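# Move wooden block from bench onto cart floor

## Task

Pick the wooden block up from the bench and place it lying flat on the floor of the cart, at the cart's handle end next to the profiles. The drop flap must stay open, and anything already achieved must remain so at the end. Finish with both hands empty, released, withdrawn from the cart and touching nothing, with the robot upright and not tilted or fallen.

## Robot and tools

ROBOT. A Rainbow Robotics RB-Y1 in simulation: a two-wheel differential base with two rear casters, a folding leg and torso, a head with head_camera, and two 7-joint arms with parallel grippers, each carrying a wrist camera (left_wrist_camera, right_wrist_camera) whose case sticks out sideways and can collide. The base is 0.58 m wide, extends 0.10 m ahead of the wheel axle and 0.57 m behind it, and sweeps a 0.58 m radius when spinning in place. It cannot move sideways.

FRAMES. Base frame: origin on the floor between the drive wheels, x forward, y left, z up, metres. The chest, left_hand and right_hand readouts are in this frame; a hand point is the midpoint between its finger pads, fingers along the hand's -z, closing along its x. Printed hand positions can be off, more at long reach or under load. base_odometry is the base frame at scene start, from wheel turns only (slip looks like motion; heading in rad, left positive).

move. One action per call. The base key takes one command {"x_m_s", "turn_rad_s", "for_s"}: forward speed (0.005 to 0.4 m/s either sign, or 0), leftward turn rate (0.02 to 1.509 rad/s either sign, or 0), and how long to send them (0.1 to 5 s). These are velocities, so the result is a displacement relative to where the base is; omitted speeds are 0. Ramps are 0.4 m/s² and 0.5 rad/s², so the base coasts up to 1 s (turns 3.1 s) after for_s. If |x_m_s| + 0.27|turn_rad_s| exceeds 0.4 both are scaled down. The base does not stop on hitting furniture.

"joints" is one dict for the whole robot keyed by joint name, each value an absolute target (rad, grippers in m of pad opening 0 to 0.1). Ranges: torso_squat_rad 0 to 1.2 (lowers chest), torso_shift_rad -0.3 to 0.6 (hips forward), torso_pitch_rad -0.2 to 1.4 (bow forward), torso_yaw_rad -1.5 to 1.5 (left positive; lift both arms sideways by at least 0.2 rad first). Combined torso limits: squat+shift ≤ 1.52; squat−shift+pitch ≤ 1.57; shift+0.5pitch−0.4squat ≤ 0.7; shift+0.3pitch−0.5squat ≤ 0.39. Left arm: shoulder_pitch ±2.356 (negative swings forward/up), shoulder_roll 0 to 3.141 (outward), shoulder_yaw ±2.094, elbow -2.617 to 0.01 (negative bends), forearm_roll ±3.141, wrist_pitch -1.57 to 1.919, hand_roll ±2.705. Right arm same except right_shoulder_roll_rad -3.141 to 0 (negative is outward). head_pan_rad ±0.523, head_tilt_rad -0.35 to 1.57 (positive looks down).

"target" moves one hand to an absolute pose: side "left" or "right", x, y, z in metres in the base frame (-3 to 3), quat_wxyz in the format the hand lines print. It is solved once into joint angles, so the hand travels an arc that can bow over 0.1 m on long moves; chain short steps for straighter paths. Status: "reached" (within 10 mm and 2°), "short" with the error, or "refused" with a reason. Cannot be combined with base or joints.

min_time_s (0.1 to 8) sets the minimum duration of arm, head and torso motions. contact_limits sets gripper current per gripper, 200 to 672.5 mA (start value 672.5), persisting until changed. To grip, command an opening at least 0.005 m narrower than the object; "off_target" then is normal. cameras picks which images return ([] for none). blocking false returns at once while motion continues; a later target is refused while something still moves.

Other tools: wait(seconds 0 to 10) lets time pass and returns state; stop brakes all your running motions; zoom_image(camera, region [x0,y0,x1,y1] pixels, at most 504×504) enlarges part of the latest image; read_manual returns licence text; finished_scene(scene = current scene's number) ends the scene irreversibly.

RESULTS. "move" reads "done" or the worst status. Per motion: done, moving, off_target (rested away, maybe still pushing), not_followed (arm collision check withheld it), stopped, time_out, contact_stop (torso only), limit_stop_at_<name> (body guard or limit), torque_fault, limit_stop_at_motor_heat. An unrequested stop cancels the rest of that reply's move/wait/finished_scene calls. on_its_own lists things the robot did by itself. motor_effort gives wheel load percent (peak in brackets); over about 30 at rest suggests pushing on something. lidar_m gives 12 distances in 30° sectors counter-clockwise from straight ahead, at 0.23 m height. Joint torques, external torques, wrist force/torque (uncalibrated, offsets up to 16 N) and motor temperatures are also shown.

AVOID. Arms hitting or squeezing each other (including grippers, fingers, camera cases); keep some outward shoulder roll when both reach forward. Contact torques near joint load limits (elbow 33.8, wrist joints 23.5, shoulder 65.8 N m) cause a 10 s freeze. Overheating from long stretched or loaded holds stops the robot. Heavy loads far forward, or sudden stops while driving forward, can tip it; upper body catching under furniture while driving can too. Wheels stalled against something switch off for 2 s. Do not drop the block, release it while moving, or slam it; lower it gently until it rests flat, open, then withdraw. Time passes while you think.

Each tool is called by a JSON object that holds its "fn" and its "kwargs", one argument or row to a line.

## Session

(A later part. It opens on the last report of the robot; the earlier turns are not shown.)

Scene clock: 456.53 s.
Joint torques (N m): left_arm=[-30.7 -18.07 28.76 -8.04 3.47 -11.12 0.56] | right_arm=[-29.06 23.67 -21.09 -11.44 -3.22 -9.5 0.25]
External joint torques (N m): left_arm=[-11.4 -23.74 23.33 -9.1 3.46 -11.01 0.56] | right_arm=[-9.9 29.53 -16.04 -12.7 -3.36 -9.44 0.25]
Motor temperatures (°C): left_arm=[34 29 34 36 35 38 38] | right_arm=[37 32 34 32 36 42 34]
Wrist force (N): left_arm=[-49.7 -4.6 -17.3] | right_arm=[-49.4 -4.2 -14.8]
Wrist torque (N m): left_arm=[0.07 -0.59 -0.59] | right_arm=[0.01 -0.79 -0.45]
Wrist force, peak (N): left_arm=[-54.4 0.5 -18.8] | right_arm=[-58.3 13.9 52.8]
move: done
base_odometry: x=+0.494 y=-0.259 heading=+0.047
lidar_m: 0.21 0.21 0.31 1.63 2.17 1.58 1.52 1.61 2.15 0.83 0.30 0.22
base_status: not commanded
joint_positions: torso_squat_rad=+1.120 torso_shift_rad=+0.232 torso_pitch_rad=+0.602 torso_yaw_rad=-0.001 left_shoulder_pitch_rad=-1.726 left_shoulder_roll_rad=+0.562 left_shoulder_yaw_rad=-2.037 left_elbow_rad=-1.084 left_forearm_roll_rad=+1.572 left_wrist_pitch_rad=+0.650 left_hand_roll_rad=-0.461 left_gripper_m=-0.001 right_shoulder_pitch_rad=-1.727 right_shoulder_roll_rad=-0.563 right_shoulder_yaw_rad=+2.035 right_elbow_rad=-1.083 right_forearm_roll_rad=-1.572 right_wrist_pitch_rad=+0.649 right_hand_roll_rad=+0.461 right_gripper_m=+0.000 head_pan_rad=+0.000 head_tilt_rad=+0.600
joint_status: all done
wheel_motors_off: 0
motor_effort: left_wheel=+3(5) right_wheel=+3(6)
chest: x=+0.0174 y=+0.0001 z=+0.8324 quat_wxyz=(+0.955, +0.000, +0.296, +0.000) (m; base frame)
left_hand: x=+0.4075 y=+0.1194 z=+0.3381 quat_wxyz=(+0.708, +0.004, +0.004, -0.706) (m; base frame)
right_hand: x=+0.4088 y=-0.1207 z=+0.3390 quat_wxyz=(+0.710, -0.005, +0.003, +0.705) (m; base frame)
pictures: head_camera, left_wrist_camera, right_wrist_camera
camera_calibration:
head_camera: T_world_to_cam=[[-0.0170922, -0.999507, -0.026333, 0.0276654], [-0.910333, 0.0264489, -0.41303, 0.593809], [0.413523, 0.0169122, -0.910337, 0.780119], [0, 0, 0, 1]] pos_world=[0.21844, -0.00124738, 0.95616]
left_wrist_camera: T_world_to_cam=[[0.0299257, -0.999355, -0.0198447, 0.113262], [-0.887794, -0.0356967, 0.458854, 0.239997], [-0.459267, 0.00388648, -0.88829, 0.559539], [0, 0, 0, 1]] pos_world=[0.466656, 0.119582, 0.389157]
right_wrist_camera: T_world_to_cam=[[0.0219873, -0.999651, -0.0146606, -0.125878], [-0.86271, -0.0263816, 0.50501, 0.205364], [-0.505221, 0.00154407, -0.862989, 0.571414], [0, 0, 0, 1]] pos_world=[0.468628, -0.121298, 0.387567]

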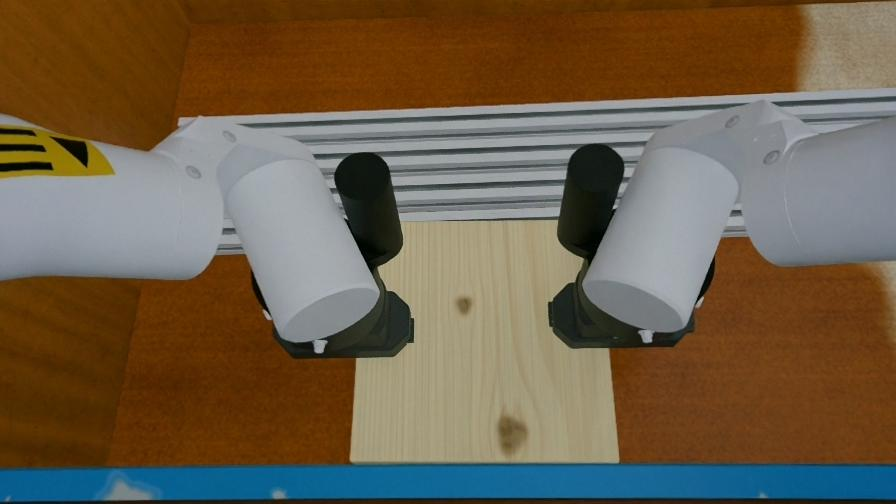

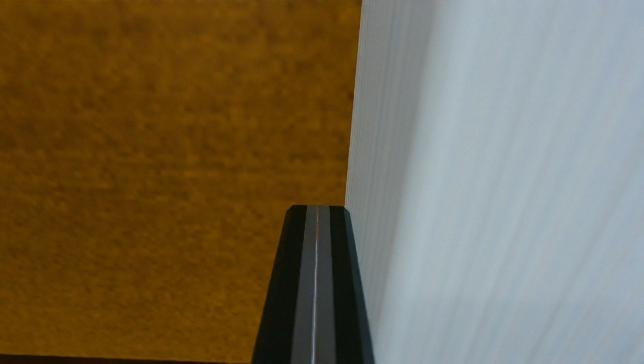

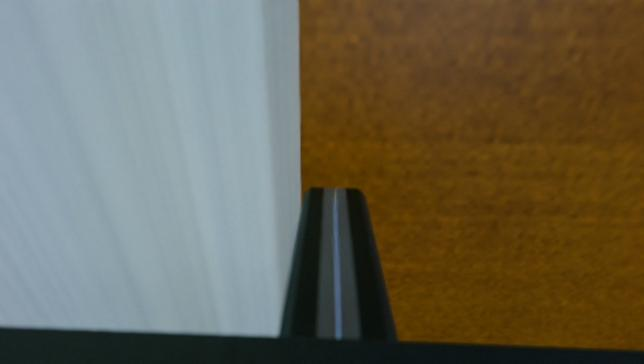

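{"fn": "move", "kwargs": {
  "joints": {"torso_squat_rad": 1.125, "torso_shift_rad": 0.202},
  "min_time_s": 2,
  "cameras": ["head_camera"]
}}

{"fn": "move", "kwargs": {
  "joints": {"torso_squat_rad": 1.133},
  "min_time_s": 2,
  "cameras": []
}}

Scene clock: 460.70 s.
Joint torques (N m): left_arm=[-30.55 -17.95 28.91 -7.79 3.41 -11.09 0.48] | right_arm=[-29.14 23.44 -20.89 -11.66 -3.19 -9.51 0.24]
External joint torques (N m): left_arm=[-11.24 -23.62 23.48 -8.85 3.4 -10.97 0.48] | right_arm=[-9.99 29.3 -15.83 -12.92 -3.34 -9.46 0.24]
Motor temperatures (°C): left_arm=[34 29 34 36 35 38 38] | right_arm=[37 32 34 32 36 42 34]
Wrist force (N): left_arm=[-49.6 -4.7 -17.0] | right_arm=[-49.5 -4.3 -14.5]
Wrist torque (N m): left_arm=[0.09 -0.61 -0.57] | right_arm=[0.03 -0.81 -0.46]
Wrist force, peak (N): left_arm=[-50.2 -4.4 -18.5] | right_arm=[-50.2 -4.3 -14.8]
move: done
base_odometry: x=+0.494 y=-0.259 heading=+0.047
lidar_m: 0.20 0.21 0.30 1.64 2.17 1.59 1.51 1.58 2.15 0.83 0.31 0.21
base_status: not commanded
joint_positions: torso_squat_rad=+1.125 torso_shift_rad=+0.202 torso_pitch_rad=+0.602 torso_yaw_rad=-0.001 left_shoulder_pitch_rad=-1.726 left_shoulder_roll_rad=+0.562 left_shoulder_yaw_rad=-2.037 left_elbow_rad=-1.084 left_forearm_roll_rad=+1.572 left_wrist_pitch_rad=+0.650 left_hand_roll_rad=-0.461 left_gripper_m=-0.001 right_shoulder_pitch_rad=-1.727 right_shoulder_roll_rad=-0.563 right_shoulder_yaw_rad=+2.035 right_elbow_rad=-1.083 right_forearm_roll_rad=-1.572 right_wrist_pitch_rad=+0.649 right_hand_roll_rad=+0.461 right_gripper_m=+0.000 head_pan_rad=+0.000 head_tilt_rad=+0.600
joint_status: all done
wheel_motors_off: 0
motor_effort: left_wheel=+3(4) right_wheel=+3(4)
chest: x=+0.0078 y=+0.0001 z=+0.8313 quat_wxyz=(+0.955, +0.000, +0.296, +0.000) (m; base frame)
left_hand: x=+0.3980 y=+0.1194 z=+0.3371 quat_wxyz=(+0.708, +0.004, +0.004, -0.706) (m; base frame)
right_hand: x=+0.3993 y=-0.1207 z=+0.3380 quat_wxyz=(+0.710, -0.005, +0.003, +0.705) (m; base frame)
pictures: head_camera
camera_calibration:
head_camera: T_world_to_cam=[[-0.0170895, -0.999507, -0.0263329, 0.0274744], [-0.910295, 0.026448, -0.413113, 0.584729], [0.413606, 0.0169108, -0.910299, 0.783124], [0, 0, 0, 1]] pos_world=[0.20884, -0.00124738, 0.95516]

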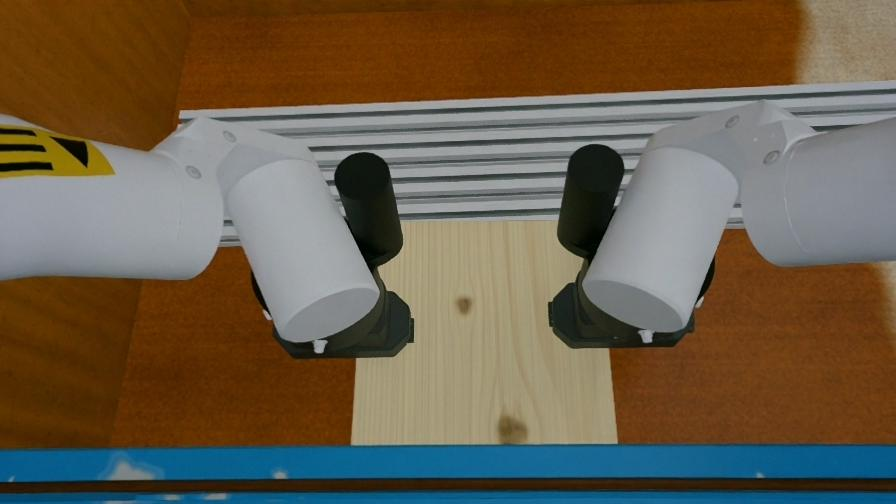

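Scene clock: 463.00 s.
Joint torques (N m): left_arm=[-30.75 -18 28.89 -7.88 3.44 -11.11 0.46] | right_arm=[-29.12 23.49 -20.94 -11.55 -3.23 -9.35 0.36]
External joint torques (N m): left_arm=[-11.44 -23.66 23.46 -8.94 3.43 -10.99 0.46] | right_arm=[-9.96 29.35 -15.88 -12.81 -3.37 -9.29 0.36]
Motor temperatures (°C): left_arm=[34 29 34 36 35 38 38] | right_arm=[37 32 34 32 36 42 34]
Wrist force (N): left_arm=[-50.0 -4.7 -16.9] | right_arm=[-49.3 -4.4 -14.7]
Wrist torque (N m): left_arm=[0.02 -0.66 -0.57] | right_arm=[0.05 -0.81 -0.48]
Wrist force, peak (N): left_arm=[-50.5 -4.7 -18.0] | right_arm=[-49.9 -4.3 -15.4]
move: done
base_odometry: x=+0.494 y=-0.259 heading=+0.047
lidar_m: 0.20 0.21 0.30 1.64 2.18 1.58 1.51 1.59 2.17 0.84 0.30 0.22
base_status: not commanded
joint_positions: torso_squat_rad=+1.133 torso_shift_rad=+0.202 torso_pitch_rad=+0.601 torso_yaw_rad=-0.001 left_shoulder_pitch_rad=-1.726 left_shoulder_roll_rad=+0.562 left_shoulder_yaw_rad=-2.037 left_elbow_rad=-1.084 left_forearm_roll_rad=+1.572 left_wrist_pitch_rad=+0.650 left_hand_roll_rad=-0.461 left_gripper_m=-0.001 right_shoulder_pitch_rad=-1.727 right_shoulder_roll_rad=-0.563 right_shoulder_yaw_rad=+2.035 right_elbow_rad=-1.083 right_forearm_roll_rad=-1.572 right_wrist_pitch_rad=+0.649 right_hand_roll_rad=+0.461 right_gripper_m=+0.000 head_pan_rad=+0.000 head_tilt_rad=+0.600
joint_status: all done
wheel_motors_off: 0
motor_effort: left_wheel=+3(4) right_wheel=+3(3)
chest: x=+0.0067 y=+0.0001 z=+0.8264 quat_wxyz=(+0.955, +0.000, +0.296, +0.000) (m; base frame)
left_hand: x=+0.3970 y=+0.1194 z=+0.3323 quat_wxyz=(+0.708, +0.004, +0.004, -0.706) (m; base frame)
right_hand: x=+0.3982 y=-0.1207 z=+0.3331 quat_wxyz=(+0.710, -0.005, +0.003, +0.705) (m; base frame)
pictures: none
No camera images: "cameras" was empty.

{"fn": "move", "kwargs": {
  "joints": {"torso_squat_rad": 1.138, "torso_shift_rad": 0.204},
  "min_time_s": 2,
  "cameras": []
}}

{"fn": "move", "kwargs": {
  "joints": {"torso_squat_rad": 1.143, "torso_shift_rad": 0.206},
  "min_time_s": 2,
  "cameras": []
}}

Scene clock: 466.93 s.
Joint torques (N m): left_arm=[-30.67 -17.79 29.13 -7.88 3.32 -11.11 0.5] | right_arm=[-29.02 23.37 -20.71 -11.52 -3.17 -9.59 0.34]
External joint torques (N m): left_arm=[-11.35 -23.46 23.69 -8.95 3.31 -11 0.5] | right_arm=[-9.85 29.24 -15.65 -12.79 -3.31 -9.53 0.34]
Motor temperatures (°C): left_arm=[34 29 34 36 35 38 38] | right_arm=[37 32 34 32 36 42 34]
Wrist force (N): left_arm=[-50.5 -4.7 -17.6] | right_arm=[-51.1 2.1 2.3]
Wrist torque (N m): left_arm=[0.00 -0.55 -0.58] | right_arm=[-0.34 -0.99 -0.42]
Wrist force, peak (N): left_arm=[-51.1 -5.1 -17.8] | right_arm=[-50.0 -4.5 -15.2]
move: done
base_odometry: x=+0.494 y=-0.259 heading=+0.047
lidar_m: 0.20 0.22 0.30 1.63 2.18 1.57 1.52 1.59 2.18 0.85 0.31 0.21
base_status: not commanded
joint_positions: torso_squat_rad=+1.138 torso_shift_rad=+0.204 torso_pitch_rad=+0.601 torso_yaw_rad=-0.001 left_shoulder_pitch_rad=-1.726 left_shoulder_roll_rad=+0.562 left_shoulder_yaw_rad=-2.037 left_elbow_rad=-1.084 left_forearm_roll_rad=+1.572 left_wrist_pitch_rad=+0.650 left_hand_roll_rad=-0.461 left_gripper_m=-0.001 right_shoulder_pitch_rad=-1.727 right_shoulder_roll_rad=-0.563 right_shoulder_yaw_rad=+2.035 right_elbow_rad=-1.083 right_forearm_roll_rad=-1.572 right_wrist_pitch_rad=+0.649 right_hand_roll_rad=+0.461 right_gripper_m=+0.000 head_pan_rad=+0.000 head_tilt_rad=+0.600
joint_status: all done
wheel_motors_off: 0
motor_effort: left_wheel=+3(4) right_wheel=+2(4)
chest: x=+0.0064 y=+0.0001 z=+0.8232 quat_wxyz=(+0.955, +0.000, +0.296, +0.000) (m; base frame)
left_hand: x=+0.3970 y=+0.1194 z=+0.3293 quat_wxyz=(+0.708, +0.004, +0.004, -0.706) (m; base frame)
right_hand: x=+0.3982 y=-0.1207 z=+0.3302 quat_wxyz=(+0.710, -0.005, +0.003, +0.705) (m; base frame)
pictures: none
No camera images: "cameras" was empty.

Scene clock: 469.23 s.
Joint torques (N m): left_arm=[-30.85 -19.56 29.92 -7.59 3.45 -11.6 0.57] | right_arm=[-21.01 23.22 -19.68 -6.91 -1.24 -12.59 0.36]
External joint torques (N m): left_arm=[-11.5 -25.25 24.48 -8.67 3.44 -11.48 0.56] | right_arm=[-1.8 29.11 -14.61 -8.19 -1.38 -12.53 0.36]
Motor temperatures (°C): left_arm=[34 29 34 36 35 38 38] | right_arm=[37 32 33 32 36 42 34]
Wrist force (N): left_arm=[-56.1 -2.0 -17.7] | right_arm=[-59.9 20.7 58.7]
Wrist torque (N m): left_arm=[-0.06 -0.76 -0.62] | right_arm=[-0.67 -1.82 -0.37]
Wrist force, peak (N): left_arm=[-56.6 -3.0 -19.3] | right_arm=[-59.9 20.6 59.2]
move: done
base_odometry: x=+0.494 y=-0.259 heading=+0.047
lidar_m: 0.20 0.22 0.30 1.63 2.18 1.58 1.51 1.59 2.15 0.83 0.29 0.22
base_status: not commanded
joint_positions: torso_squat_rad=+1.143 torso_shift_rad=+0.205 torso_pitch_rad=+0.599 torso_yaw_rad=-0.001 left_shoulder_pitch_rad=-1.726 left_shoulder_roll_rad=+0.562 left_shoulder_yaw_rad=-2.037 left_elbow_rad=-1.084 left_forearm_roll_rad=+1.572 left_wrist_pitch_rad=+0.650 left_hand_roll_rad=-0.461 left_gripper_m=-0.001 right_shoulder_pitch_rad=-1.729 right_shoulder_roll_rad=-0.563 right_shoulder_yaw_rad=+2.035 right_elbow_rad=-1.084 right_forearm_roll_rad=-1.573 right_wrist_pitch_rad=+0.650 right_hand_roll_rad=+0.461 right_gripper_m=-0.001 head_pan_rad=+0.000 head_tilt_rad=+0.600
joint_status: all done
wheel_motors_off: 0
motor_effort: left_wheel=+3(4) right_wheel=+2(3)
chest: x=+0.0056 y=+0.0001 z=+0.8203 quat_wxyz=(+0.955, +0.000, +0.295, -0.001) (m; base frame)
left_hand: x=+0.3972 y=+0.1198 z=+0.3271 quat_wxyz=(+0.708, +0.005, +0.003, -0.706) (m; base frame)
right_hand: x=+0.3989 y=-0.1201 z=+0.3287 quat_wxyz=(+0.709, -0.006, +0.002, +0.705) (m; base frame)
pictures: none
No camera images: "cameras" was empty.

{"fn": "move", "kwargs": {
  "joints": {"torso_squat_rad": 1.136, "torso_shift_rad": 0.206},
  "min_time_s": 1
}}

{"fn": "zoom_image", "kwargs": {
  "camera": "right_wrist_camera",
  "region": [140, 0, 644, 364]
}}

{"fn": "zoom_image", "kwargs": {
  "camera": "head_camera",
  "region": [450, 150, 896, 504]
}}

Scene clock: 472.93 s.
Joint torques (N m): left_arm=[-31.36 -17.54 30.07 -7.7 3.38 -11.14 0.39] | right_arm=[-28.56 23.37 -20.73 -11.17 -3.08 -9.31 0.28]
External joint torques (N m): left_arm=[-12.06 -23.2 24.64 -8.76 3.37 -11.03 0.39] | right_arm=[-9.41 29.22 -15.68 -12.43 -3.22 -9.25 0.28]
Motor temperatures (°C): left_arm=[34 29 34 36 35 38 38] | right_arm=[37 32 33 32 36 43 34]
Wrist force (N): left_arm=[-49.1 -4.1 -17.6] | right_arm=[-48.8 -4.1 -15.0]
Wrist torque (N m): left_arm=[-0.01 -0.55 -0.56] | right_arm=[0.02 -0.82 -0.38]
Wrist force, peak (N): left_arm=[-56.9 -3.3 -18.6] | right_arm=[-60.2 20.8 59.1]
move: done
base_odometry: x=+0.494 y=-0.259 heading=+0.047
lidar_m: 0.20 0.21 0.31 1.64 2.17 1.58 1.51 1.58 2.16 0.83 0.30 0.22
base_status: not commanded
joint_positions: torso_squat_rad=+1.136 torso_shift_rad=+0.206 torso_pitch_rad=+0.602 torso_yaw_rad=-0.001 left_shoulder_pitch_rad=-1.726 left_shoulder_roll_rad=+0.562 left_shoulder_yaw_rad=-2.037 left_elbow_rad=-1.084 left_forearm_roll_rad=+1.572 left_wrist_pitch_rad=+0.650 left_hand_roll_rad=-0.461 left_gripper_m=-0.001 right_shoulder_pitch_rad=-1.727 right_shoulder_roll_rad=-0.563 right_shoulder_yaw_rad=+2.035 right_elbow_rad=-1.083 right_forearm_roll_rad=-1.572 right_wrist_pitch_rad=+0.649 right_hand_roll_rad=+0.461 right_gripper_m=+0.000 head_pan_rad=+0.000 head_tilt_rad=+0.600
joint_status: all done
wheel_motors_off: 0
motor_effort: left_wheel=+4(5) right_wheel=+3(4)
chest: x=+0.0075 y=+0.0001 z=+0.8242 quat_wxyz=(+0.955, +0.000, +0.296, +0.000) (m; base frame)
left_hand: x=+0.3976 y=+0.1196 z=+0.3299 quat_wxyz=(+0.708, +0.004, +0.004, -0.706) (m; base frame)
right_hand: x=+0.3989 y=-0.1206 z=+0.3308 quat_wxyz=(+0.710, -0.005, +0.003, +0.705) (m; base frame)
pictures: head_camera, left_wrist_camera, right_wrist_camera
camera_calibration:
head_camera: T_world_to_cam=[[-0.0170886, -0.999507, -0.0263314, 0.0272823], [-0.910333, 0.026445, -0.41303, 0.581543], [0.413523, 0.0169122, -0.910337, 0.776797], [0, 0, 0, 1]] pos_world=[0.20864, -0.00124739, 0.94806]
left_wrist_camera: T_world_to_cam=[[0.0298688, -0.99935, -0.0201629, 0.113746], [-0.887694, -0.0357932, 0.459041, 0.234783], [-0.459465, 0.0041875, -0.888186, 0.547677], [0, 0, 0, 1]] pos_world=[0.456656, 0.119782, 0.380957]
right_wrist_camera: T_world_to_cam=[[0.0221106, -0.999645, -0.0148486, -0.125666], [-0.862664, -0.0265832, 0.505079, 0.200982], [-0.505294, 0.00164179, -0.862946, 0.559414], [0, 0, 0, 1]] pos_world=[0.458828, -0.121198, 0.379366]

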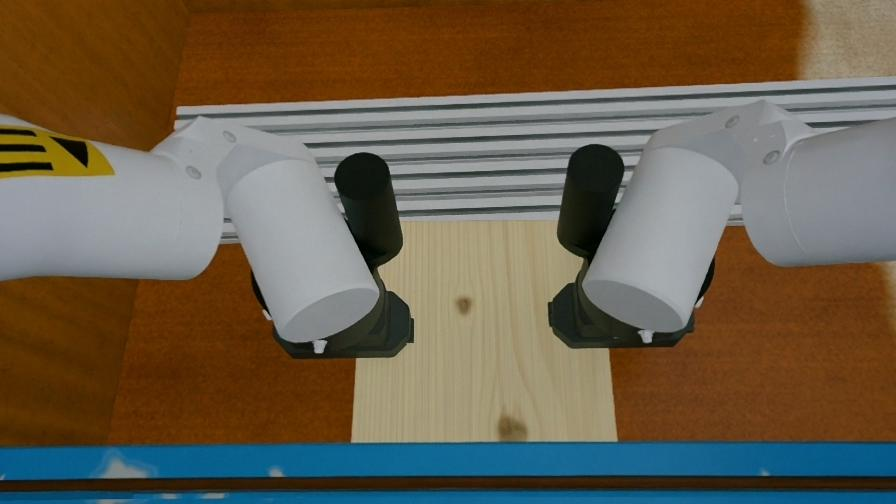

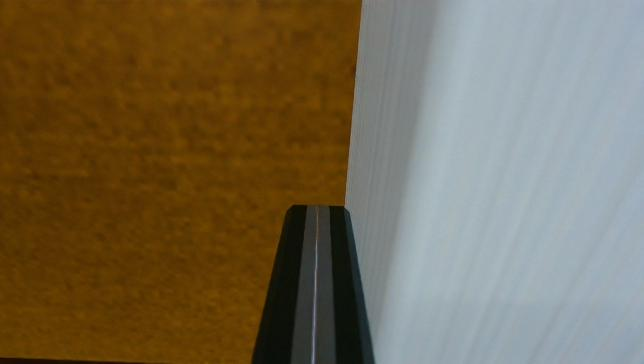

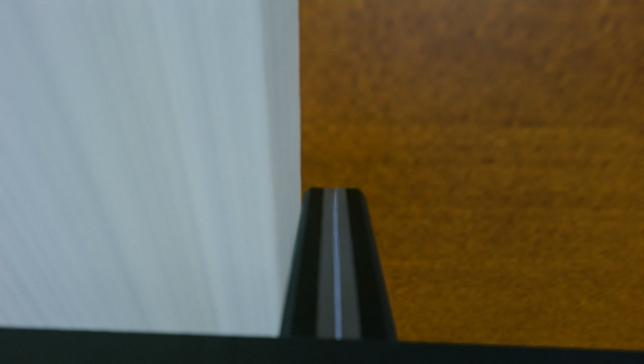

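Scaled by 1.000.

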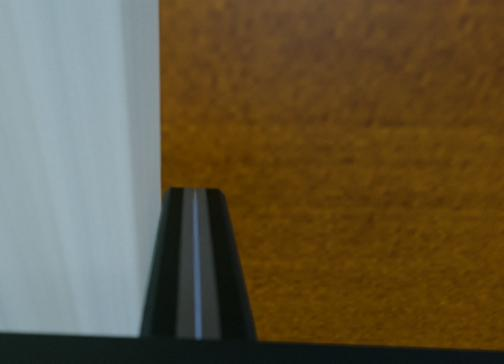

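Scaled by 1.130 from the camera's 896x504 image, which has a finer 1280x720 frame.

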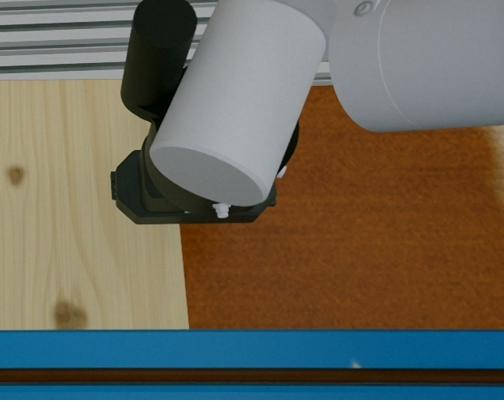

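{"fn": "move", "kwargs": {
  "joints": {"torso_squat_rad": 1.06, "torso_shift_rad": 0.195},
  "min_time_s": 2,
  "cameras": []
}}

{"fn": "move", "kwargs": {
  "base": {"turn_rad_s": 0.05, "for_s": 0.5},
  "cameras": ["head_camera"]
}}

Scene clock: 481.43 s.
Joint torques (N m): left_arm=[-31.23 -17.8 29.86 -7.7 3.34 -11.18 0.42] | right_arm=[-29.38 23.06 -20.96 -11.43 -3.04 -9.37 0.43]
External joint torques (N m): left_arm=[-11.93 -23.46 24.43 -8.76 3.33 -11.07 0.42] | right_arm=[-10.22 28.92 -15.9 -12.69 -3.18 -9.31 0.43]
Motor temperatures (°C): left_arm=[34 29 34 36 35 38 38] | right_arm=[37 32 33 32 36 42 34]
Wrist force (N): left_arm=[-49.1 -4.4 -17.3] | right_arm=[-49.2 -3.8 -14.2]
Wrist torque (N m): left_arm=[0.02 -0.57 -0.57] | right_arm=[0.00 -0.83 -0.39]
Wrist force, peak (N): left_arm=[-50.0 -5.4 -18.3] | right_arm=[-50.0 -4.4 -14.7]
move: done
base_odometry: x=+0.494 y=-0.259 heading=+0.047
lidar_m: 0.21 0.21 0.31 1.63 2.18 1.57 1.51 1.59 2.15 0.84 0.31 0.22
base_status: not commanded
joint_positions: torso_squat_rad=+1.060 torso_shift_rad=+0.195 torso_pitch_rad=+0.602 torso_yaw_rad=-0.001 left_shoulder_pitch_rad=-1.726 left_shoulder_roll_rad=+0.562 left_shoulder_yaw_rad=-2.037 left_elbow_rad=-1.084 left_forearm_roll_rad=+1.572 left_wrist_pitch_rad=+0.650 left_hand_roll_rad=-0.461 left_gripper_m=-0.001 right_shoulder_pitch_rad=-1.727 right_shoulder_roll_rad=-0.563 right_shoulder_yaw_rad=+2.035 right_elbow_rad=-1.083 right_forearm_roll_rad=-1.572 right_wrist_pitch_rad=+0.649 right_hand_roll_rad=+0.461 right_gripper_m=+0.000 head_pan_rad=+0.000 head_tilt_rad=+0.600
joint_status: all done
wheel_motors_off: 0
motor_effort: left_wheel=+3(5) right_wheel=+2(3)
chest: x=+0.0136 y=+0.0001 z=+0.8713 quat_wxyz=(+0.955, +0.000, +0.296, +0.000) (m; base frame)
left_hand: x=+0.4036 y=+0.1196 z=+0.3770 quat_wxyz=(+0.708, +0.004, +0.004, -0.706) (m; base frame)
right_hand: x=+0.4049 y=-0.1206 z=+0.3779 quat_wxyz=(+0.710, -0.005, +0.003, +0.705) (m; base frame)
pictures: none
No camera images: "cameras" was empty.

Scene clock: 482.37 s.
Joint torques (N m): left_arm=[-31.11 -17.21 29.49 -7.49 3.36 -11.11 0.51] | right_arm=[-29.44 23.03 -21.33 -11.76 -3.22 -9.39 0.24]
External joint torques (N m): left_arm=[-11.81 -22.87 24.05 -8.55 3.34 -11 0.51] | right_arm=[-10.29 28.89 -16.28 -13.02 -3.36 -9.33 0.24]
Motor temperatures (°C): left_arm=[34 29 34 36 35 38 38] | right_arm=[37 32 33 32 36 42 34]
Wrist force (N): left_arm=[-49.8 -5.5 -18.0] | right_arm=[-49.5 -3.8 -14.6]
Wrist torque (N m): left_arm=[0.16 -0.60 -0.53] | right_arm=[-0.01 -0.84 -0.43]
Wrist force, peak (N): left_arm=[-50.5 -4.4 -17.8] | right_arm=[-50.3 -4.0 -14.5]
move: done
base_odometry: x=+0.494 y=-0.259 heading=+0.071
lidar_m: 0.20 0.21 0.32 4.36 2.13 1.58 1.52 1.60 2.21 0.77 0.29 0.22
base_status: done (sent for 0.5 of 0.5 s)
joint_positions: torso_squat_rad=+1.060 torso_shift_rad=+0.195 torso_pitch_rad=+0.602 torso_yaw_rad=-0.001 left_shoulder_pitch_rad=-1.726 left_shoulder_roll_rad=+0.561 left_shoulder_yaw_rad=-2.037 left_elbow_rad=-1.084 left_forearm_roll_rad=+1.572 left_wrist_pitch_rad=+0.650 left_hand_roll_rad=-0.461 left_gripper_m=-0.001 right_shoulder_pitch_rad=-1.726 right_shoulder_roll_rad=-0.563 right_shoulder_yaw_rad=+2.035 right_elbow_rad=-1.083 right_forearm_roll_rad=-1.572 right_wrist_pitch_rad=+0.649 right_hand_roll_rad=+0.461 right_gripper_m=+0.000 head_pan_rad=+0.000 head_tilt_rad=+0.600
joint_status: not commanded
wheel_motors_off: 0
motor_effort: left_wheel=-17(29) right_wheel=+16(27)
chest: x=+0.0136 y=+0.0001 z=+0.8713 quat_wxyz=(+0.955, +0.000, +0.296, +0.000) (m; base frame)
left_hand: x=+0.4035 y=+0.1195 z=+0.3770 quat_wxyz=(+0.708, +0.004, +0.004, -0.706) (m; base frame)
right_hand: x=+0.4049 y=-0.1206 z=+0.3778 quat_wxyz=(+0.710, -0.005, +0.003, +0.705) (m; base frame)
pictures: head_camera
camera_calibration:
head_camera: T_world_to_cam=[[-0.0170486, -0.999505, -0.0264229, 0.0286074], [-0.910334, 0.0264464, -0.413028, 0.606459], [0.413522, 0.0170122, -0.910335, 0.817193], [0, 0, 0, 1]] pos_world=[0.21464, -0.00134764, 0.99516]

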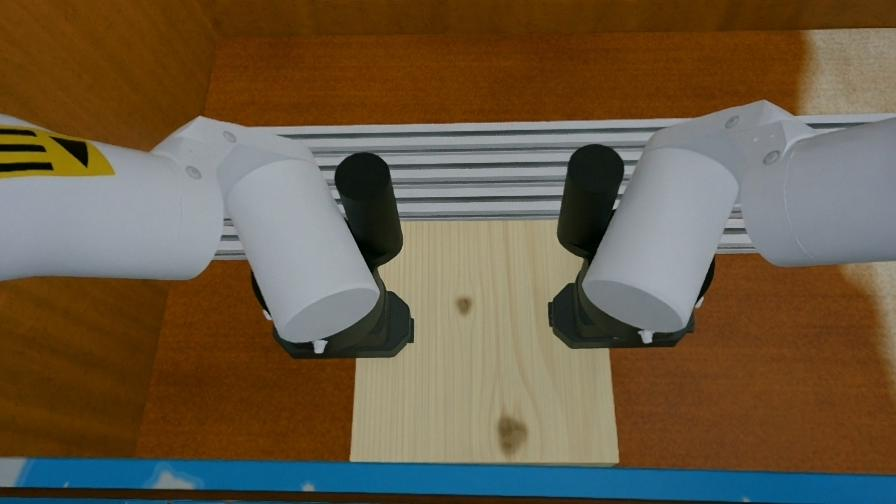

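{"fn": "move", "kwargs": {
  "joints": {"torso_squat_rad": 1.125, "torso_shift_rad": 0.198},
  "min_time_s": 2.5,
  "cameras": []
}}

{"fn": "move", "kwargs": {
  "joints": {"torso_squat_rad": 1.138, "torso_shift_rad": 0.204},
  "min_time_s": 2,
  "cameras": []
}}

{"fn": "move", "kwargs": {
  "joints": {"torso_squat_rad": 1.143, "torso_shift_rad": 0.206},
  "min_time_s": 2,
  "cameras": ["head_camera"]
}}

Scene clock: 488.43 s.
Joint torques (N m): left_arm=[-31.09 -17.27 29.82 -7.67 3.32 -11.08 0.52] | right_arm=[-29.8 22.85 -21.32 -11.8 -3.11 -9.3 0.32]
External joint torques (N m): left_arm=[-11.79 -22.94 24.39 -8.73 3.3 -10.97 0.51] | right_arm=[-10.64 28.71 -16.27 -13.06 -3.25 -9.24 0.32]
Motor temperatures (°C): left_arm=[34 29 34 36 35 38 38] | right_arm=[37 32 33 32 36 42 34]
Wrist force (N): left_arm=[-50.0 -4.7 -17.8] | right_arm=[-50.0 -4.1 -15.0]
Wrist torque (N m): left_arm=[0.02 -0.56 -0.59] | right_arm=[0.04 -0.92 -0.43]
Wrist force, peak (N): left_arm=[-50.5 -5.0 -18.4] | right_arm=[-50.4 -4.5 -14.3]
move: done
base_odometry: x=+0.494 y=-0.259 heading=+0.071
lidar_m: 0.21 0.22 0.32 4.38 2.15 1.57 1.52 1.60 2.21 0.76 0.30 0.21
base_status: not commanded
joint_positions: torso_squat_rad=+1.125 torso_shift_rad=+0.198 torso_pitch_rad=+0.602 torso_yaw_rad=-0.001 left_shoulder_pitch_rad=-1.726 left_shoulder_roll_rad=+0.561 left_shoulder_yaw_rad=-2.037 left_elbow_rad=-1.084 left_forearm_roll_rad=+1.572 left_wrist_pitch_rad=+0.650 left_hand_roll_rad=-0.461 left_gripper_m=-0.001 right_shoulder_pitch_rad=-1.726 right_shoulder_roll_rad=-0.563 right_shoulder_yaw_rad=+2.035 right_elbow_rad=-1.083 right_forearm_roll_rad=-1.572 right_wrist_pitch_rad=+0.649 right_hand_roll_rad=+0.461 right_gripper_m=+0.000 head_pan_rad=+0.000 head_tilt_rad=+0.600
joint_status: all done
wheel_motors_off: 0
motor_effort: left_wheel=-18(19) right_wheel=+14(17)
chest: x=+0.0065 y=+0.0001 z=+0.8316 quat_wxyz=(+0.955, +0.000, +0.296, +0.000) (m; base frame)
left_hand: x=+0.3966 y=+0.1195 z=+0.3374 quat_wxyz=(+0.708, +0.004, +0.004, -0.706) (m; base frame)
right_hand: x=+0.3980 y=-0.1206 z=+0.3382 quat_wxyz=(+0.710, -0.005, +0.003, +0.705) (m; base frame)
pictures: none
No camera images: "cameras" was empty.

Scene clock: 490.73 s.
Joint torques (N m): left_arm=[-31.21 -17.49 29.86 -7.67 3.33 -11.04 0.51] | right_arm=[-29.7 22.77 -21.01 -11.61 -3.12 -9.7 0.24]
External joint torques (N m): left_arm=[-11.9 -23.16 24.43 -8.74 3.32 -10.93 0.51] | right_arm=[-10.53 28.63 -15.95 -12.87 -3.26 -9.64 0.24]
Motor temperatures (°C): left_arm=[34 29 34 36 35 38 38] | right_arm=[37 32 33 32 36 42 34]
Wrist force (N): left_arm=[-51.6 -5.2 -17.4] | right_arm=[-51.1 1.1 3.0]
Wrist torque (N m): left_arm=[0.05 -0.64 -0.62] | right_arm=[-0.14 -1.05 -0.37]
Wrist force, peak (N): left_arm=[-51.7 -5.3 -18.1] | right_arm=[-50.4 -4.8 -14.2]
move: done
base_odometry: x=+0.494 y=-0.259 heading=+0.071
lidar_m: 0.20 0.22 0.32 4.37 2.13 1.57 1.52 1.60 2.21 0.76 0.29 0.22
base_status: not commanded
joint_positions: torso_squat_rad=+1.138 torso_shift_rad=+0.204 torso_pitch_rad=+0.601 torso_yaw_rad=-0.001 left_shoulder_pitch_rad=-1.726 left_shoulder_roll_rad=+0.561 left_shoulder_yaw_rad=-2.037 left_elbow_rad=-1.084 left_forearm_roll_rad=+1.572 left_wrist_pitch_rad=+0.650 left_hand_roll_rad=-0.461 left_gripper_m=-0.001 right_shoulder_pitch_rad=-1.726 right_shoulder_roll_rad=-0.563 right_shoulder_yaw_rad=+2.035 right_elbow_rad=-1.083 right_forearm_roll_rad=-1.572 right_wrist_pitch_rad=+0.649 right_hand_roll_rad=+0.461 right_gripper_m=+0.000 head_pan_rad=+0.000 head_tilt_rad=+0.600
joint_status: all done
wheel_motors_off: 0
motor_effort: left_wheel=-19(19) right_wheel=+14(17)
chest: x=+0.0064 y=+0.0001 z=+0.8232 quat_wxyz=(+0.955, +0.000, +0.296, +0.000) (m; base frame)
left_hand: x=+0.3968 y=+0.1195 z=+0.3292 quat_wxyz=(+0.708, +0.004, +0.004, -0.706) (m; base frame)
right_hand: x=+0.3981 y=-0.1207 z=+0.3301 quat_wxyz=(+0.710, -0.005, +0.003, +0.705) (m; base frame)
pictures: none
No camera images: "cameras" was empty.

Scene clock: 493.03 s.
Joint torques (N m): left_arm=[-31.36 -19.72 30.31 -7.67 3.3 -11.81 0.49] | right_arm=[-21.1 23.11 -19.89 -6.76 -1.13 -12.58 0.33]
External joint torques (N m): left_arm=[-12.01 -25.41 24.87 -8.76 3.29 -11.69 0.49] | right_arm=[-1.88 29 -14.82 -8.05 -1.28 -12.51 0.33]
Motor temperatures (°C): left_arm=[34 29 34 36 35 38 38] | right_arm=[37 32 33 32 36 42 34]
Wrist force (N): left_arm=[-56.2 -3.9 -17.2] | right_arm=[-59.9 21.3 59.3]
Wrist torque (N m): left_arm=[0.06 -0.74 -0.62] | right_arm=[-0.65 -1.85 -0.34]
Wrist force, peak (N): left_arm=[-57.0 -3.1 -18.3] | right_arm=[-60.1 21.2 59.4]
move: done
base_odometry: x=+0.494 y=-0.259 heading=+0.071
lidar_m: 0.20 0.23 0.31 4.38 2.13 1.56 1.51 1.61 2.21 0.77 0.29 0.21
base_status: not commanded
joint_positions: torso_squat_rad=+1.143 torso_shift_rad=+0.205 torso_pitch_rad=+0.599 torso_yaw_rad=-0.001 left_shoulder_pitch_rad=-1.726 left_shoulder_roll_rad=+0.562 left_shoulder_yaw_rad=-2.037 left_elbow_rad=-1.084 left_forearm_roll_rad=+1.572 left_wrist_pitch_rad=+0.650 left_hand_roll_rad=-0.461 left_gripper_m=-0.001 right_shoulder_pitch_rad=-1.729 right_shoulder_roll_rad=-0.563 right_shoulder_yaw_rad=+2.035 right_elbow_rad=-1.084 right_forearm_roll_rad=-1.573 right_wrist_pitch_rad=+0.650 right_hand_roll_rad=+0.461 right_gripper_m=-0.001 head_pan_rad=+0.000 head_tilt_rad=+0.600
joint_status: all done
wheel_motors_off: 0
motor_effort: left_wheel=-17(19) right_wheel=+19(20)
chest: x=+0.0056 y=+0.0001 z=+0.8203 quat_wxyz=(+0.955, +0.000, +0.295, -0.001) (m; base frame)
left_hand: x=+0.3971 y=+0.1198 z=+0.3271 quat_wxyz=(+0.708, +0.005, +0.003, -0.706) (m; base frame)
right_hand: x=+0.3988 y=-0.1201 z=+0.3287 quat_wxyz=(+0.709, -0.006, +0.002, +0.705) (m; base frame)
pictures: head_camera
camera_calibration:
head_camera: T_world_to_cam=[[-0.017097, -0.999511, -0.0261953, 0.0270269], [-0.909199, 0.0264422, -0.415521, 0.580157], [0.41601, 0.0167126, -0.909206, 0.773064], [0, 0, 0, 1]] pos_world=[0.206337, -0.0012469, 0.94465]

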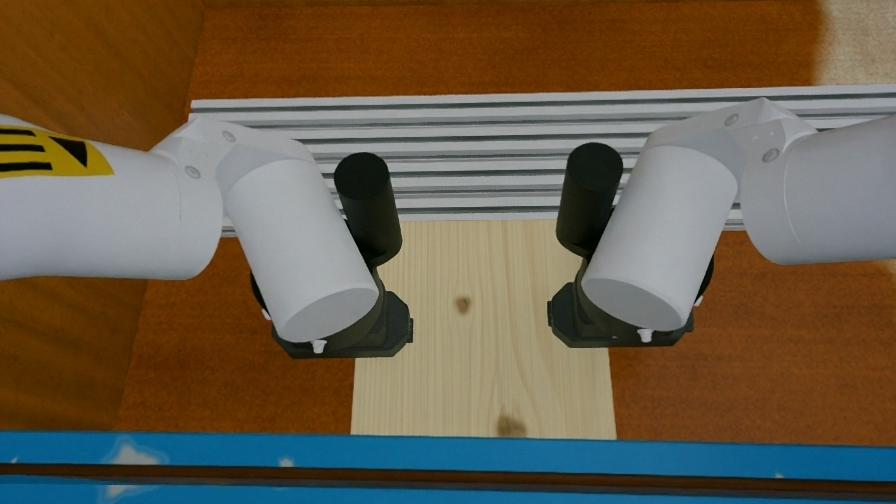

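{"fn": "move", "kwargs": {
  "joints": {"torso_squat_rad": 1.139, "torso_shift_rad": 0.204},
  "min_time_s": 1.5,
  "cameras": []
}}

{"fn": "move", "kwargs": {
  "target": {"side": "left", "x": 0.3977, "y": 0.113, "z": 0.325, "quat_wxyz": [0.7071, 0, 0, -0.7071]},
  "min_time_s": 2,
  "cameras": ["left_wrist_camera"]
}}

Scene clock: 497.70 s.
Joint torques (N m): left_arm=[-31.34 -19.02 30.56 -7.87 3.46 -11.39 0.42] | right_arm=[-25.31 23.19 -19.78 -9.67 -2.3 -10.37 0.38]
External joint torques (N m): left_arm=[-12.03 -24.69 25.12 -8.94 3.45 -11.27 0.42] | right_arm=[-6.13 29.06 -14.72 -10.94 -2.44 -10.31 0.38]
Motor temperatures (°C): left_arm=[34 29 34 36 35 38 38] | right_arm=[37 32 33 32 36 43 34]
Wrist force (N): left_arm=[-51.4 -2.0 -17.3] | right_arm=[-51.7 3.6 9.0]
Wrist torque (N m): left_arm=[-0.04 -0.69 -0.57] | right_arm=[-0.23 -1.08 -0.39]
Wrist force, peak (N): left_arm=[-57.1 -3.8 -18.9] | right_arm=[-60.5 20.9 59.2]
move: done
base_odometry: x=+0.494 y=-0.259 heading=+0.071
lidar_m: 0.21 0.23 0.29 4.35 2.12 1.58 1.51 1.60 2.21 0.76 0.30 0.22
base_status: not commanded
joint_positions: torso_squat_rad=+1.139 torso_shift_rad=+0.204 torso_pitch_rad=+0.601 torso_yaw_rad=-0.001 left_shoulder_pitch_rad=-1.726 left_shoulder_roll_rad=+0.562 left_shoulder_yaw_rad=-2.037 left_elbow_rad=-1.084 left_forearm_roll_rad=+1.572 left_wrist_pitch_rad=+0.650 left_hand_roll_rad=-0.461 left_gripper_m=-0.001 right_shoulder_pitch_rad=-1.728 right_shoulder_roll_rad=-0.563 right_shoulder_yaw_rad=+2.035 right_elbow_rad=-1.083 right_forearm_roll_rad=-1.572 right_wrist_pitch_rad=+0.650 right_hand_roll_rad=+0.461 right_gripper_m=+0.000 head_pan_rad=+0.000 head_tilt_rad=+0.600
joint_status: all done
wheel_motors_off: 0
motor_effort: left_wheel=-17(17) right_wheel=+20(22)
chest: x=+0.0063 y=+0.0001 z=+0.8226 quat_wxyz=(+0.955, +0.000, +0.296, +0.000) (m; base frame)
left_hand: x=+0.3968 y=+0.1198 z=+0.3285 quat_wxyz=(+0.708, +0.004, +0.004, -0.706) (m; base frame)
right_hand: x=+0.3984 y=-0.1203 z=+0.3299 quat_wxyz=(+0.709, -0.005, +0.003, +0.705) (m; base frame)
pictures: none
No camera images: "cameras" was empty.

Scene clock: 500.03 s.
Joint torques (N m): left_arm=[-23.67 -22.01 27.35 -3.93 2.34 -13.52 0.61] | right_arm=[-28.72 22.89 -20.3 -11.72 -2.98 -8.84 0.22]
External joint torques (N m): left_arm=[-4.34 -27.65 22.02 -5.08 2.33 -13.41 0.61] | right_arm=[-9.54 28.75 -15.24 -12.99 -3.13 -8.78 0.23]
Motor temperatures (°C): left_arm=[34 29 34 36 35 38 38] | right_arm=[37 32 33 32 36 43 34]
Wrist force (N): left_arm=[-58.7 -17.1 26.8] | right_arm=[-47.3 -6.4 -16.8]
Wrist torque (N m): left_arm=[-0.03 -1.33 -0.78] | right_arm=[0.12 -0.69 -0.52]
Wrist force, peak (N): left_arm=[-59.2 -17.4 28.3] | right_arm=[-52.7 3.5 8.9]
move: done
base_odometry: x=+0.494 y=-0.259 heading=+0.071
lidar_m: 0.20 0.22 0.32 4.37 2.12 1.56 1.52 1.60 2.20 0.78 0.30 0.22
base_status: not commanded
joint_positions: torso_squat_rad=+1.139 torso_shift_rad=+0.204 torso_pitch_rad=+0.600 torso_yaw_rad=-0.001 left_shoulder_pitch_rad=-1.712 left_shoulder_roll_rad=+0.549 left_shoulder_yaw_rad=-2.031 left_elbow_rad=-1.051 left_forearm_roll_rad=+1.585 left_wrist_pitch_rad=+0.649 left_hand_roll_rad=-0.485 left_gripper_m=-0.001 right_shoulder_pitch_rad=-1.727 right_shoulder_roll_rad=-0.563 right_shoulder_yaw_rad=+2.035 right_elbow_rad=-1.083 right_forearm_roll_rad=-1.572 right_wrist_pitch_rad=+0.649 right_hand_roll_rad=+0.461 right_gripper_m=+0.000 head_pan_rad=+0.000 head_tilt_rad=+0.600
joint_status: all done
wheel_motors_off: 0
motor_effort: left_wheel=-15(17) right_wheel=+17(21)
chest: x=+0.0061 y=+0.0000 z=+0.8227 quat_wxyz=(+0.955, +0.000, +0.296, +0.000) (m; base frame)
left_hand: x=+0.3982 y=+0.1200 z=+0.3250 quat_wxyz=(+0.709, +0.005, +0.004, -0.705) (m; base frame)
left_hand_status: reached (checked arc, planned for 2.0 s): 7 mm and 0.7 deg off.
right_hand: x=+0.3983 y=-0.1203 z=+0.3298 quat_wxyz=(+0.709, -0.005, +0.002, +0.705) (m; base frame)
pictures: left_wrist_camera
camera_calibration:
left_wrist_camera: T_world_to_cam=[[0.0316883, -0.99929, -0.0203716, 0.113368], [-0.888471, -0.0374986, 0.457399, 0.238715], [-0.457838, 0.00360537, -0.889028, 0.543328], [0, 0, 0, 1]] pos_world=[0.457255, 0.12028, 0.376155]

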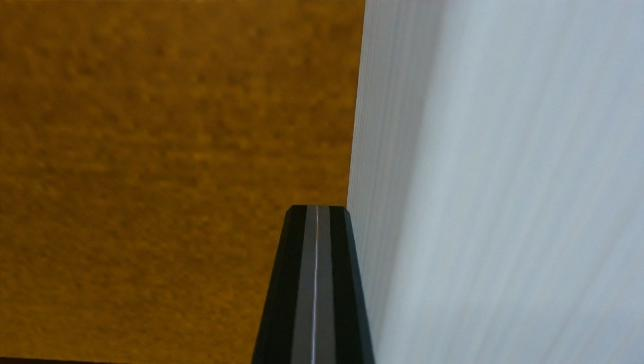

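{"fn": "move", "kwargs": {
  "target": {"side": "right", "x": 0.398, "y": -0.128, "z": 0.330, "quat_wxyz": [0.7071, 0, 0, 0.7071]},
  "min_time_s": 3,
  "cameras": ["head_camera"]
}}

{"fn": "move", "kwargs": {
  "target": {"side": "left", "x": 0.398, "y": 0.15, "z": 0.335, "quat_wxyz": [0.7071, 0, 0, -0.7071]},
  "min_time_s": 3,
  "cameras": ["left_wrist_camera"]
}}

{"fn": "move", "kwargs": {
  "target": {"side": "right", "x": 0.398, "y": -0.16, "z": 0.335, "quat_wxyz": [0.7071, 0, 0, 0.7071]},
  "min_time_s": 2,
  "cameras": ["right_wrist_camera", "head_camera"]
}}

Scene clock: 507.27 s.
Joint torques (N m): left_arm=[-21.73 -6.46 16.14 -2.83 1.34 -5.52 0.65] | right_arm=[-20.23 0.46 -11.35 -3.94 -1.38 -2.48 0.39]
External joint torques (N m): left_arm=[-2.4 -12.04 10.78 -3.95 1.33 -5.4 0.65] | right_arm=[-1.16 6.56 -6.28 -5.19 -1.52 -2.41 0.39]
Motor temperatures (°C): left_arm=[34 29 34 36 35 39 38] | right_arm=[37 32 33 32 36 42 34]
Wrist force (N): left_arm=[-22.4 -4.0 -1.2] | right_arm=[-12.5 -2.5 -7.8]
Wrist torque (N m): left_arm=[-0.27 -0.37 -0.26] | right_arm=[0.02 -0.07 -0.29]
Wrist force, peak (N): left_arm=[-59.7 -17.2 27.1] | right_arm=[-47.8 -6.7 -16.9]
move: done
base_odometry: x=+0.494 y=-0.259 heading=+0.071
lidar_m: 0.20 0.22 0.32 4.37 2.12 1.56 1.51 1.59 2.20 0.76 0.30 0.21
base_status: not commanded
joint_positions: torso_squat_rad=+1.139 torso_shift_rad=+0.204 torso_pitch_rad=+0.601 torso_yaw_rad=-0.001 left_shoulder_pitch_rad=-1.712 left_shoulder_roll_rad=+0.545 left_shoulder_yaw_rad=-2.028 left_elbow_rad=-1.051 left_forearm_roll_rad=+1.585 left_wrist_pitch_rad=+0.647 left_hand_roll_rad=-0.485 left_gripper_m=+0.000 right_shoulder_pitch_rad=-1.721 right_shoulder_roll_rad=-0.592 right_shoulder_yaw_rad=+2.034 right_elbow_rad=-1.098 right_forearm_roll_rad=-1.576 right_wrist_pitch_rad=+0.635 right_hand_roll_rad=+0.487 right_gripper_m=+0.000 head_pan_rad=+0.000 head_tilt_rad=+0.600
joint_status: all done
wheel_motors_off: 0
motor_effort: left_wheel=-15(16) right_wheel=+17(20)
chest: x=+0.0062 y=+0.0000 z=+0.8226 quat_wxyz=(+0.955, +0.000, +0.296, +0.000) (m; base frame)
left_hand: x=+0.3978 y=+0.1164 z=+0.3251 quat_wxyz=(+0.708, +0.002, +0.001, -0.706) (m; base frame)
right_hand: x=+0.3986 y=-0.1298 z=+0.3297 quat_wxyz=(+0.708, -0.002, +0.001, +0.706) (m; base frame)
right_hand_status: reached (checked arc, planned for 3.0 s): 2 mm and 0.3 deg off.
pictures: head_camera
camera_calibration:
head_camera: T_world_to_cam=[[-0.0168072, -0.999503, -0.0266786, 0.0273872], [-0.909877, 0.0263517, -0.414041, 0.58037], [0.414538, 0.0173154, -0.909867, 0.775528], [0, 0, 0, 1]] pos_world=[0.207039, -0.00134869, 0.946655]

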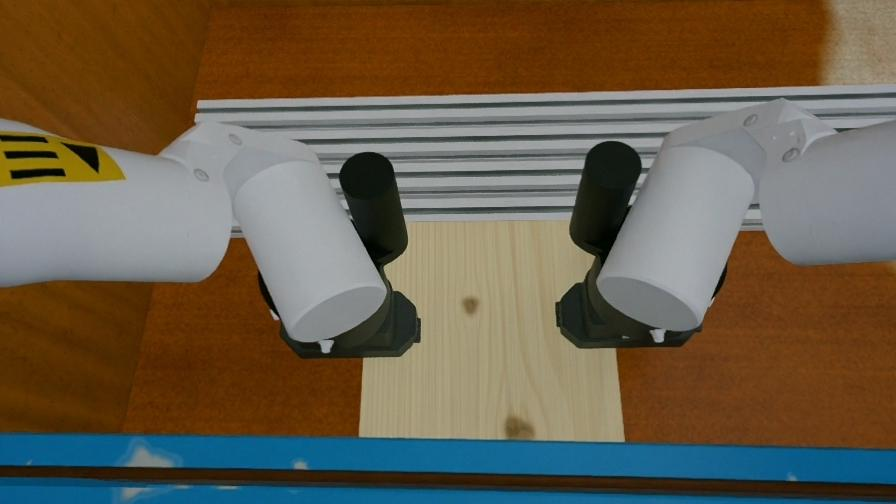

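Scene clock: 510.60 s.
Joint torques (N m): left_arm=[-17.88 6.1 5.5 0.07 -0.34 -0.67 -0.26] | right_arm=[-19.99 0.27 -9.5 -2.24 -0.88 -1.44 0.43]
External joint torques (N m): left_arm=[1.14 -0.36 0 -0.93 -0.36 -0.54 -0.26] | right_arm=[-0.93 6.37 -4.44 -3.49 -1.01 -1.36 0.43]
Motor temperatures (°C): left_arm=[34 29 34 36 35 38 38] | right_arm=[36 32 33 31 36 41 34]
Wrist force (N): left_arm=[0.3 -0.1 -7.9] | right_arm=[-7.4 -1.9 -4.9]
Wrist torque (N m): left_arm=[-0.17 0.12 0.09] | right_arm=[-0.04 0.03 -0.21]
Wrist force, peak (N): left_arm=[-23.2 -4.6 -3.0] | right_arm=[-13.4 -2.0 -6.2]
move: done
base_odometry: x=+0.494 y=-0.259 heading=+0.071
lidar_m: 0.21 0.22 0.32 4.37 2.13 1.58 1.52 1.60 2.20 0.76 0.29 0.21
base_status: not commanded
joint_positions: torso_squat_rad=+1.139 torso_shift_rad=+0.204 torso_pitch_rad=+0.601 torso_yaw_rad=-0.001 left_shoulder_pitch_rad=-1.730 left_shoulder_roll_rad=+0.661 left_shoulder_yaw_rad=-2.046 left_elbow_rad=-1.160 left_forearm_roll_rad=+1.569 left_wrist_pitch_rad=+0.614 left_hand_roll_rad=-0.497 left_gripper_m=+0.000 right_shoulder_pitch_rad=-1.721 right_shoulder_roll_rad=-0.592 right_shoulder_yaw_rad=+2.034 right_elbow_rad=-1.098 right_forearm_roll_rad=-1.576 right_wrist_pitch_rad=+0.635 right_hand_roll_rad=+0.487 right_gripper_m=+0.000 head_pan_rad=+0.000 head_tilt_rad=+0.600
joint_status: all done
wheel_motors_off: 0
motor_effort: left_wheel=-17(18) right_wheel=+19(19)
chest: x=+0.0062 y=+0.0000 z=+0.8226 quat_wxyz=(+0.955, +0.000, +0.296, +0.000) (m; base frame)
left_hand: x=+0.3980 y=+0.1496 z=+0.3349 quat_wxyz=(+0.707, -0.001, +0.000, -0.707) (m; base frame)
left_hand_status: reached (checked arc, planned for 3.0 s): 0 mm and 0.1 deg off.
right_hand: x=+0.3984 y=-0.1297 z=+0.3297 quat_wxyz=(+0.708, -0.002, +0.001, +0.706) (m; base frame)
pictures: left_wrist_camera
camera_calibration:
left_wrist_camera: T_world_to_cam=[[0.0267943, -0.999607, -0.00826563, 0.141056], [-0.887326, -0.027591, 0.460317, 0.232268], [-0.460364, -0.00499957, -0.887716, 0.553779], [0, 0, 0, 1]] pos_world=[0.457258, 0.150178, 0.385848]

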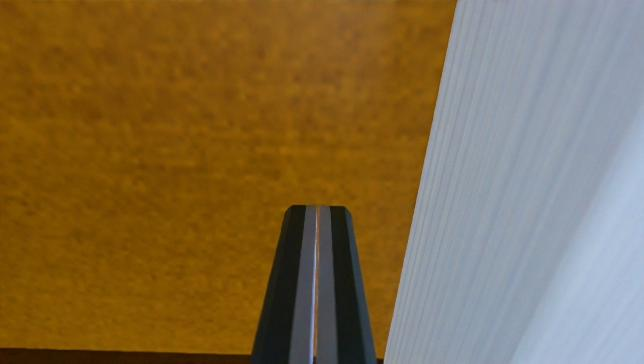

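Scene clock: 512.93 s.
Joint torques (N m): left_arm=[-17.72 5.92 5.25 0.06 -0.47 -0.64 -0.28] | right_arm=[-21.47 -8.07 -3.55 0.8 0.37 -0.25 0.33]
External joint torques (N m): left_arm=[1.3 -0.54 -0.26 -0.93 -0.49 -0.51 -0.28] | right_arm=[-2.77 -1.26 1.55 -0.39 0.24 -0.17 0.33]
Motor temperatures (°C): left_arm=[34 29 34 36 35 37 38] | right_arm=[36 32 33 31 36 41 34]
Wrist force (N): left_arm=[-0.6 0.3 -7.3] | right_arm=[0.6 0.7 -4.6]
Wrist torque (N m): left_arm=[-0.15 0.00 0.09] | right_arm=[-0.07 0.17 -0.07]
Wrist force, peak (N): left_arm=[-0.6 0.7 -8.7] | right_arm=[-8.7 -1.6 -5.6]
move: done
base_odometry: x=+0.494 y=-0.259 heading=+0.071
lidar_m: 0.20 0.22 0.31 4.37 2.13 1.57 1.52 1.60 2.22 0.76 0.30 0.21
base_status: not commanded
joint_positions: torso_squat_rad=+1.139 torso_shift_rad=+0.204 torso_pitch_rad=+0.601 torso_yaw_rad=-0.001 left_shoulder_pitch_rad=-1.730 left_shoulder_roll_rad=+0.661 left_shoulder_yaw_rad=-2.046 left_elbow_rad=-1.160 left_forearm_roll_rad=+1.569 left_wrist_pitch_rad=+0.614 left_hand_roll_rad=-0.497 left_gripper_m=+0.000 right_shoulder_pitch_rad=-1.724 right_shoulder_roll_rad=-0.683 right_shoulder_yaw_rad=+2.047 right_elbow_rad=-1.171 right_forearm_roll_rad=-1.567 right_wrist_pitch_rad=+0.605 right_hand_roll_rad=+0.511 right_gripper_m=+0.000 head_pan_rad=+0.000 head_tilt_rad=+0.600
joint_status: all done
wheel_motors_off: 0
motor_effort: left_wheel=-17(18) right_wheel=+17(19)
chest: x=+0.0062 y=+0.0000 z=+0.8226 quat_wxyz=(+0.955, +0.000, +0.296, +0.000) (m; base frame)
left_hand: x=+0.3980 y=+0.1496 z=+0.3349 quat_wxyz=(+0.707, -0.001, +0.000, -0.707) (m; base frame)
right_hand: x=+0.3977 y=-0.1598 z=+0.3348 quat_wxyz=(+0.707, +0.000, +0.000, +0.707) (m; base frame)
right_hand_status: reached (checked arc, planned for 2.0 s): 0 mm and 0.1 deg off.
pictures: head_camera, right_wrist_camera
camera_calibration:
head_camera: T_world_to_cam=[[-0.0171178, -0.999503, -0.0264815, 0.027268], [-0.909926, 0.0265504, -0.41392, 0.580357], [0.414417, 0.0170108, -0.909928, 0.77557], [0, 0, 0, 1]] pos_world=[0.207139, -0.00134733, 0.946656]
right_wrist_camera: T_world_to_cam=[[0.0287949, -0.99923, -0.0266529, -0.163383], [-0.860856, -0.0383415, 0.507402, 0.193441], [-0.508033, 0.00833368, -0.861297, 0.563953], [0, 0, 0, 1]] pos_world=[0.457736, -0.160541, 0.383225]

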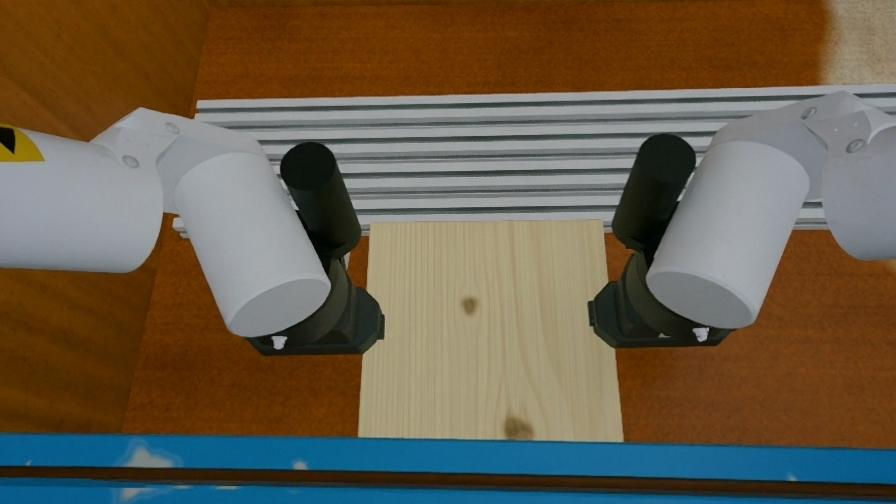

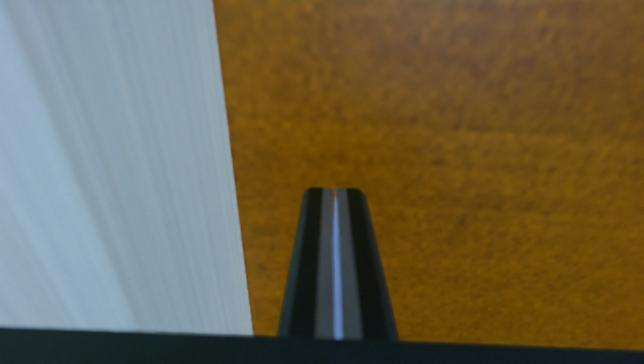

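{"fn": "zoom_image", "kwargs": {
  "camera": "head_camera",
  "region": [330, 150, 680, 460]
}}

{"fn": "zoom_image", "kwargs": {
  "camera": "right_wrist_camera",
  "region": [140, 0, 504, 364]
}}

Scaled by 1.440 from the camera's 896x504 image, which has a finer 1280x720 frame.

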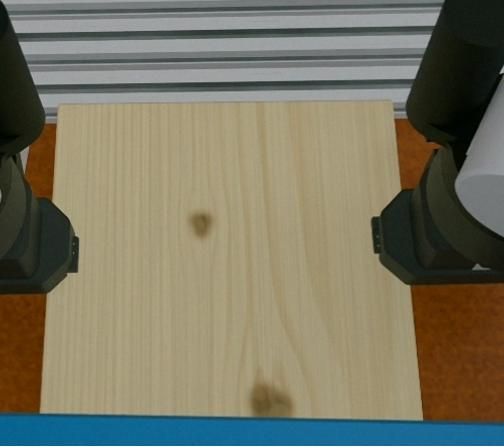

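Scaled by 1.385 from the camera's 644x364 image, which has a finer 1265x715 frame.

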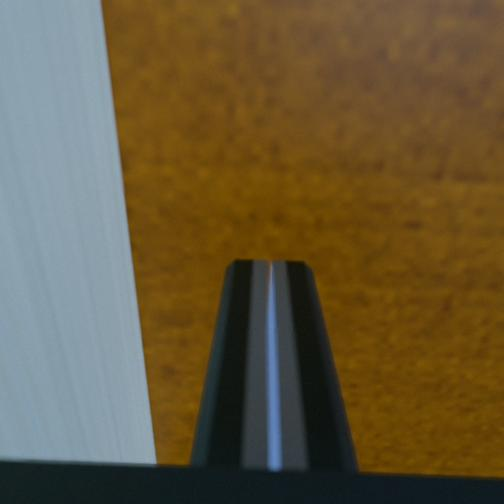

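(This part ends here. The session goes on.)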